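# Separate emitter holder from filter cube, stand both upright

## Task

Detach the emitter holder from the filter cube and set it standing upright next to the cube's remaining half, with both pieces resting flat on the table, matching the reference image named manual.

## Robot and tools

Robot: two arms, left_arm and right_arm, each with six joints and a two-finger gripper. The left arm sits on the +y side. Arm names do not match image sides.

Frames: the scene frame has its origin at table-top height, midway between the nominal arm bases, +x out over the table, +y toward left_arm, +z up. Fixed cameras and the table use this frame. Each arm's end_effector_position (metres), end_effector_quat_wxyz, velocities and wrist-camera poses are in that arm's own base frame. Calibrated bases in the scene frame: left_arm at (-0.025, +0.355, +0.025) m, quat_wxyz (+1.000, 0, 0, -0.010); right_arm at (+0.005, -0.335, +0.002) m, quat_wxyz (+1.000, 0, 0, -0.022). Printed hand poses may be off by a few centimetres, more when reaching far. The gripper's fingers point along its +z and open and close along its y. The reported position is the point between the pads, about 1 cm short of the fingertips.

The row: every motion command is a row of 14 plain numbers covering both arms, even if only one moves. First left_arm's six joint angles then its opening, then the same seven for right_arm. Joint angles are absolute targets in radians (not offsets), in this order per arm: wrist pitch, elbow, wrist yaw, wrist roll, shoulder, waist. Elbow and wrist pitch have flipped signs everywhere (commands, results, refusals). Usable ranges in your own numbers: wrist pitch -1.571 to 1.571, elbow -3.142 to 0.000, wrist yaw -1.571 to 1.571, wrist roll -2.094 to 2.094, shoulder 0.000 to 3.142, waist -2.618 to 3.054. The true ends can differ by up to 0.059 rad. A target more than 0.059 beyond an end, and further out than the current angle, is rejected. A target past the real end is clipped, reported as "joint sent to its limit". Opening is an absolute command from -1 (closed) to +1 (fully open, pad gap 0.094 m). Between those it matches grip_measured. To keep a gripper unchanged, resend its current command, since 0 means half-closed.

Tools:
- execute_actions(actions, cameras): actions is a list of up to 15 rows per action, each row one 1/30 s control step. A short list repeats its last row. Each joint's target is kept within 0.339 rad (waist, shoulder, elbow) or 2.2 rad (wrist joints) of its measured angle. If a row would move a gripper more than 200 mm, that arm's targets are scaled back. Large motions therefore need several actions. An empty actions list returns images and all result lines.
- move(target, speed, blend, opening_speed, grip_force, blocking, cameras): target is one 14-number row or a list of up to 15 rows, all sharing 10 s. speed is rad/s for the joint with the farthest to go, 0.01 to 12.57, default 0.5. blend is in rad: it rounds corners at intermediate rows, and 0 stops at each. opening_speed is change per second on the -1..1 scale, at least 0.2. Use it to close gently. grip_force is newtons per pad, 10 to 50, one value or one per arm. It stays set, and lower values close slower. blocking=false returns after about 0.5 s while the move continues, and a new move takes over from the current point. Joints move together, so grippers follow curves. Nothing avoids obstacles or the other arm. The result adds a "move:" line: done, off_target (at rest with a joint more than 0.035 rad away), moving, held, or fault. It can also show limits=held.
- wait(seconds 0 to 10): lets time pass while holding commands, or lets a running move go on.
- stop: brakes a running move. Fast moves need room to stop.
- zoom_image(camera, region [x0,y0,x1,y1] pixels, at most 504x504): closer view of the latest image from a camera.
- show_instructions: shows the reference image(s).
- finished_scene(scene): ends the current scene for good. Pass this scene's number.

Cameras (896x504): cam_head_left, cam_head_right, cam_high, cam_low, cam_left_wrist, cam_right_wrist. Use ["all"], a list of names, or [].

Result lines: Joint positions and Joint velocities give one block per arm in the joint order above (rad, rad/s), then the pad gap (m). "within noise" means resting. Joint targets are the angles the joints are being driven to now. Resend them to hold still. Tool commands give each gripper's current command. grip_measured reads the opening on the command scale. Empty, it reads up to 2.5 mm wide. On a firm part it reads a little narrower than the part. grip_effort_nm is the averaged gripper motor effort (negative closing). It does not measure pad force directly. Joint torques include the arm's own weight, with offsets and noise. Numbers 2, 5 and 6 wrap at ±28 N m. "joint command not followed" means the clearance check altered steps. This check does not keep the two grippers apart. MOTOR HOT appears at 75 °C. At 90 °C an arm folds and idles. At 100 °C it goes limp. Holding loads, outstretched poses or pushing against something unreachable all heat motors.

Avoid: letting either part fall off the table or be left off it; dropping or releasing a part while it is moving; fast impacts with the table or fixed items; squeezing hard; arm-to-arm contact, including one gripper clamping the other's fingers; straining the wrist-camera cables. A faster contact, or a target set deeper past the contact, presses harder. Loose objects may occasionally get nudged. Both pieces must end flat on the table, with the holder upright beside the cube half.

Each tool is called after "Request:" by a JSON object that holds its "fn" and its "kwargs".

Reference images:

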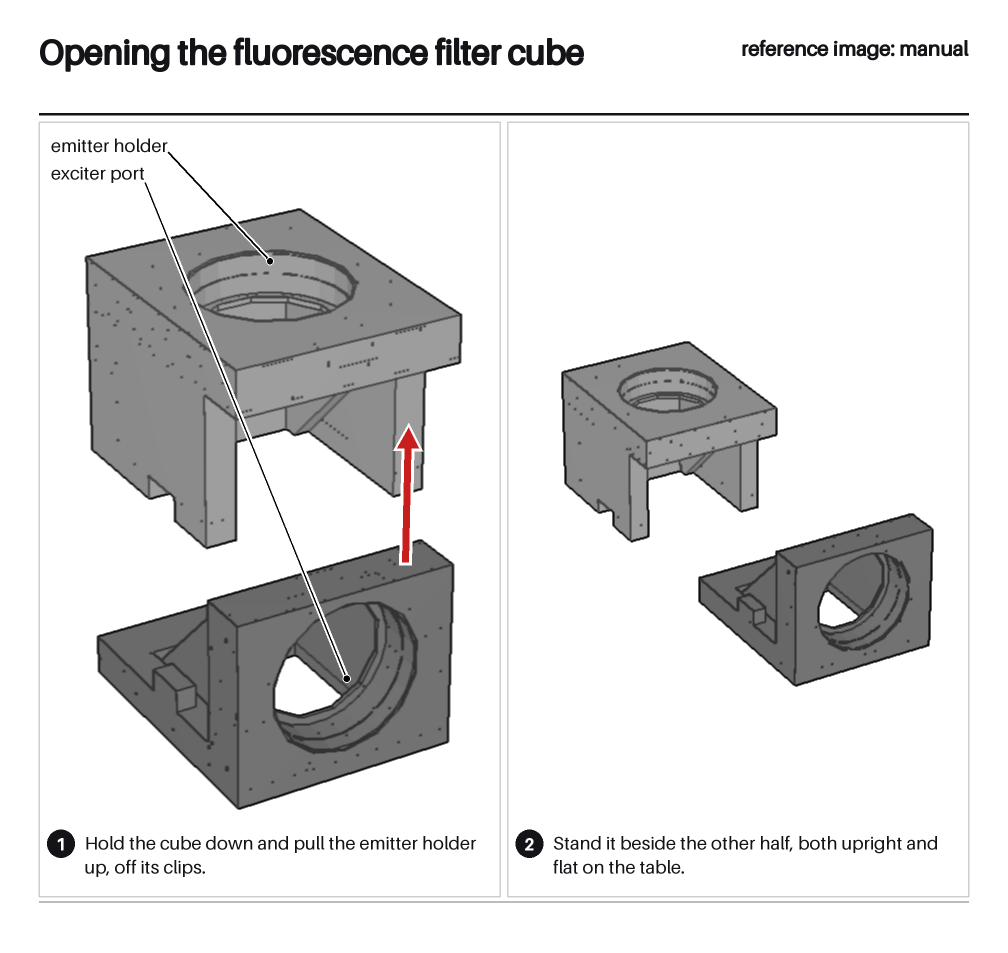

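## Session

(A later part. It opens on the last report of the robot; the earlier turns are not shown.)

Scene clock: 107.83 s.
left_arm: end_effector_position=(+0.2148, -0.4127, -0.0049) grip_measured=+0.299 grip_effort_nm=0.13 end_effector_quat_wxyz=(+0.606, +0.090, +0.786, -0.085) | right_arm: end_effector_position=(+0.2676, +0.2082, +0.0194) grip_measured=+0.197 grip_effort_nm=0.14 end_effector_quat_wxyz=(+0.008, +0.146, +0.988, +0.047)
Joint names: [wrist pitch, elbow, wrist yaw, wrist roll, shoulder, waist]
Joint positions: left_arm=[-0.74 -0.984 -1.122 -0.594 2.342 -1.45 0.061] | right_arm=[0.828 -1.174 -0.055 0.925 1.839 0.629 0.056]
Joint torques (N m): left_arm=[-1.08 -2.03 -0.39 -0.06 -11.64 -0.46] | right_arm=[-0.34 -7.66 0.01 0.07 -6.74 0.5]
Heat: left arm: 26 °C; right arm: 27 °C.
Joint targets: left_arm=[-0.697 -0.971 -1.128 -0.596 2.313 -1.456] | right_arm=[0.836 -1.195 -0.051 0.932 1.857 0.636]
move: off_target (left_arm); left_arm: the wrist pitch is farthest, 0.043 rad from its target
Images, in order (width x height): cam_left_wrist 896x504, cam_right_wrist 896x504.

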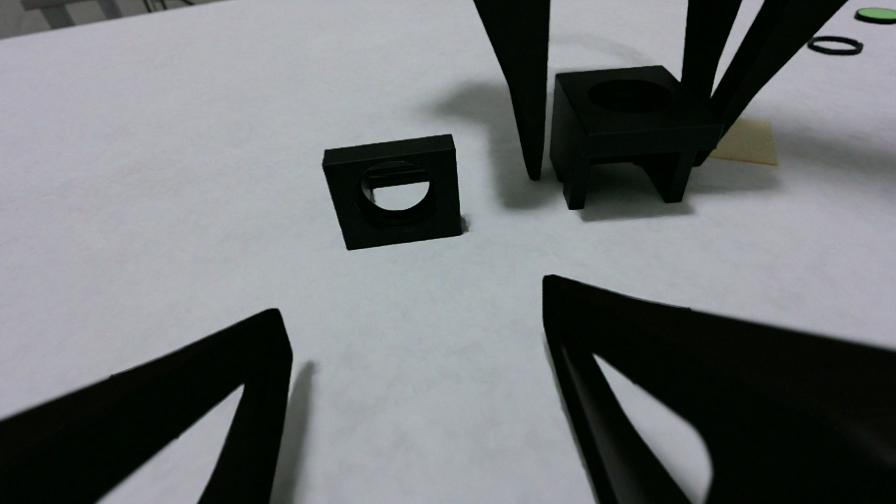

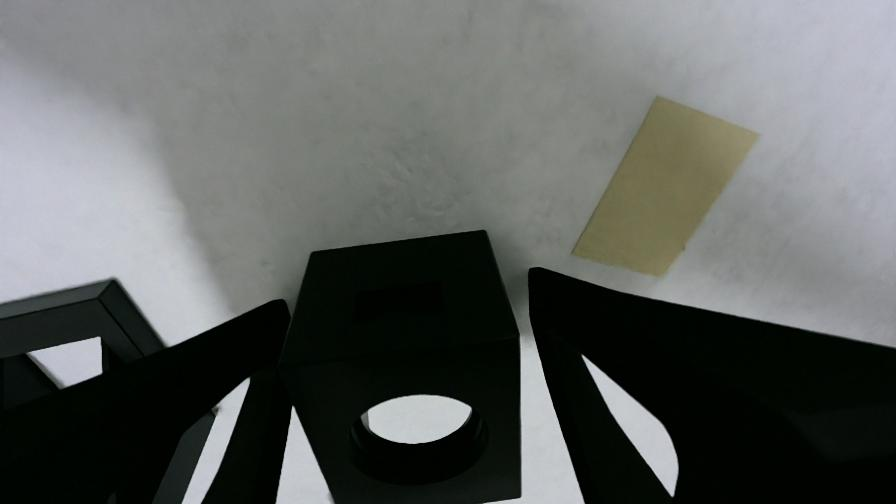

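Request:
{"fn": "move", "kwargs": {"target": [[-0.697, -0.971, -1.128, -0.596, 2.313, -1.456, 0.3, 0.836, -1.195, -0.051, 0.932, 1.857, 0.636, 0.4],[-0.697, -0.971, -1.128, -0.596, 2.313, -1.456, 0.3, 0.955, -1.27, -0.051, 0.932, 1.755, 0.636, 0.4], [-0.697, -0.971, -1.128, -0.596, 2.313, -1.456, 0.3, 1.11, -1.39, -0.051, 0.932, 1.71, 0.636, 0.4]], "speed": 0.3, "blend": [0, 0.05, 0], "cameras": ["cam_left_wrist", "cam_right_wrist", "cam_low"]}}

Request:
{"fn": "zoom_image", "kwargs": {"camera": "cam_left_wrist", "region": [300, 30, 800, 280]}}

Request:
{"fn": "zoom_image", "kwargs": {"camera": "cam_low", "region": [410, 220, 500, 290]}}

Scene clock: 111.13 s.
left_arm: end_effector_position=(+0.2148, -0.4127, -0.0049) grip_measured=+0.299 grip_effort_nm=0.13 end_effector_quat_wxyz=(+0.606, +0.090, +0.786, -0.085) | right_arm: end_effector_position=(+0.2721, +0.2115, +0.0971) grip_measured=+0.397 grip_effort_nm=0.14 end_effector_quat_wxyz=(+0.024, +0.145, +0.987, +0.062)
Joint names: [wrist pitch, elbow, wrist yaw, wrist roll, shoulder, waist]
Joint positions: left_arm=[-0.74 -0.984 -1.122 -0.594 2.342 -1.45 0.061] | right_arm=[1.078 -1.368 -0.055 0.925 1.74 0.629 0.066]
Joint torques (N m): left_arm=[-1.08 -2 -0.39 -0.06 -11.63 -0.46] | right_arm=[-0.19 -8.28 0.01 0.07 -10.33 0.53]
Heat: left arm: 26 °C; right arm: 26 °C.
Joint targets: left_arm=[-0.697 -0.971 -1.128 -0.596 2.313 -1.456] | right_arm=[1.110 -1.390 -0.051 0.932 1.710 0.636]
move: off_target (left_arm); left_arm: the wrist pitch is farthest, 0.043 rad from its target
Images, in order (width x height): cam_low 896x504, cam_left_wrist 896x504, cam_right_wrist 896x504.

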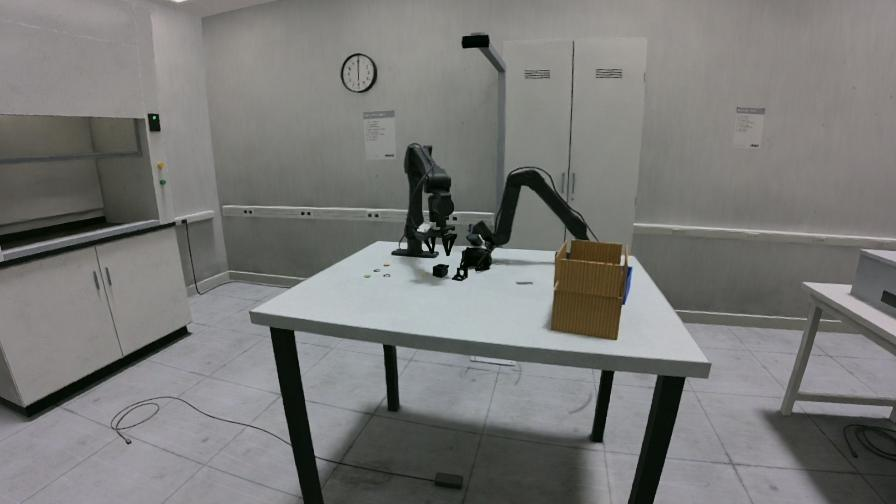

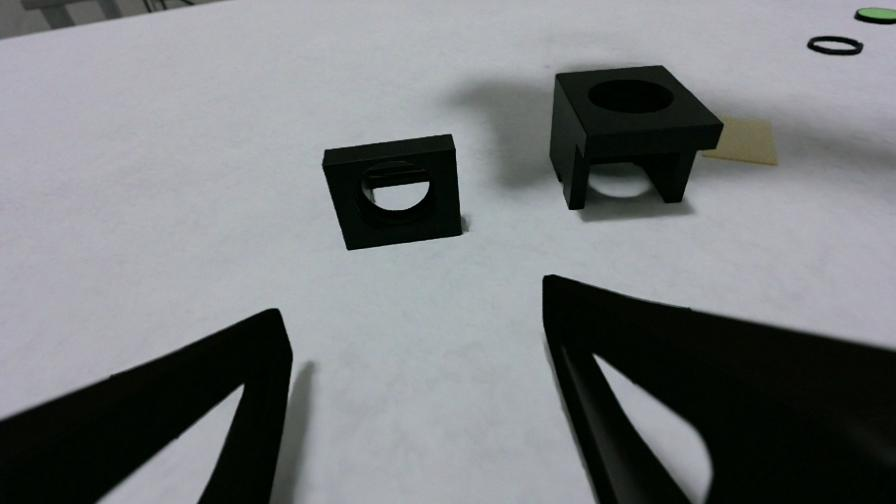

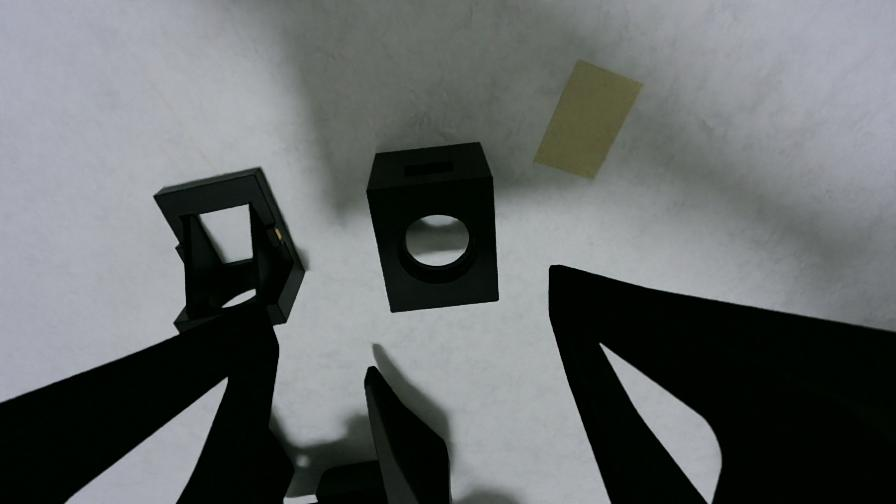

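Scaled by 1.008 from the camera's 896x504 image, which has a finer 1280x720 frame.

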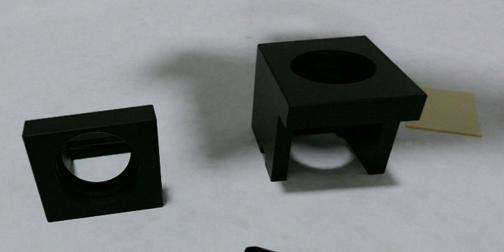

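Scaled by 5.600 from the camera's 896x504 image, which has a finer 1280x720 frame.

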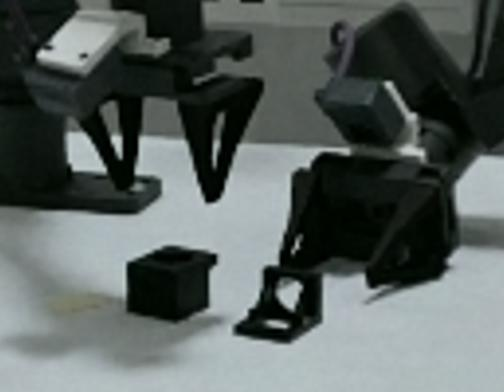

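Both halves are upright and flat.

Request:
{"fn": "finished_scene", "kwargs": {"scene": 1}}

The scene is finished: the task was done.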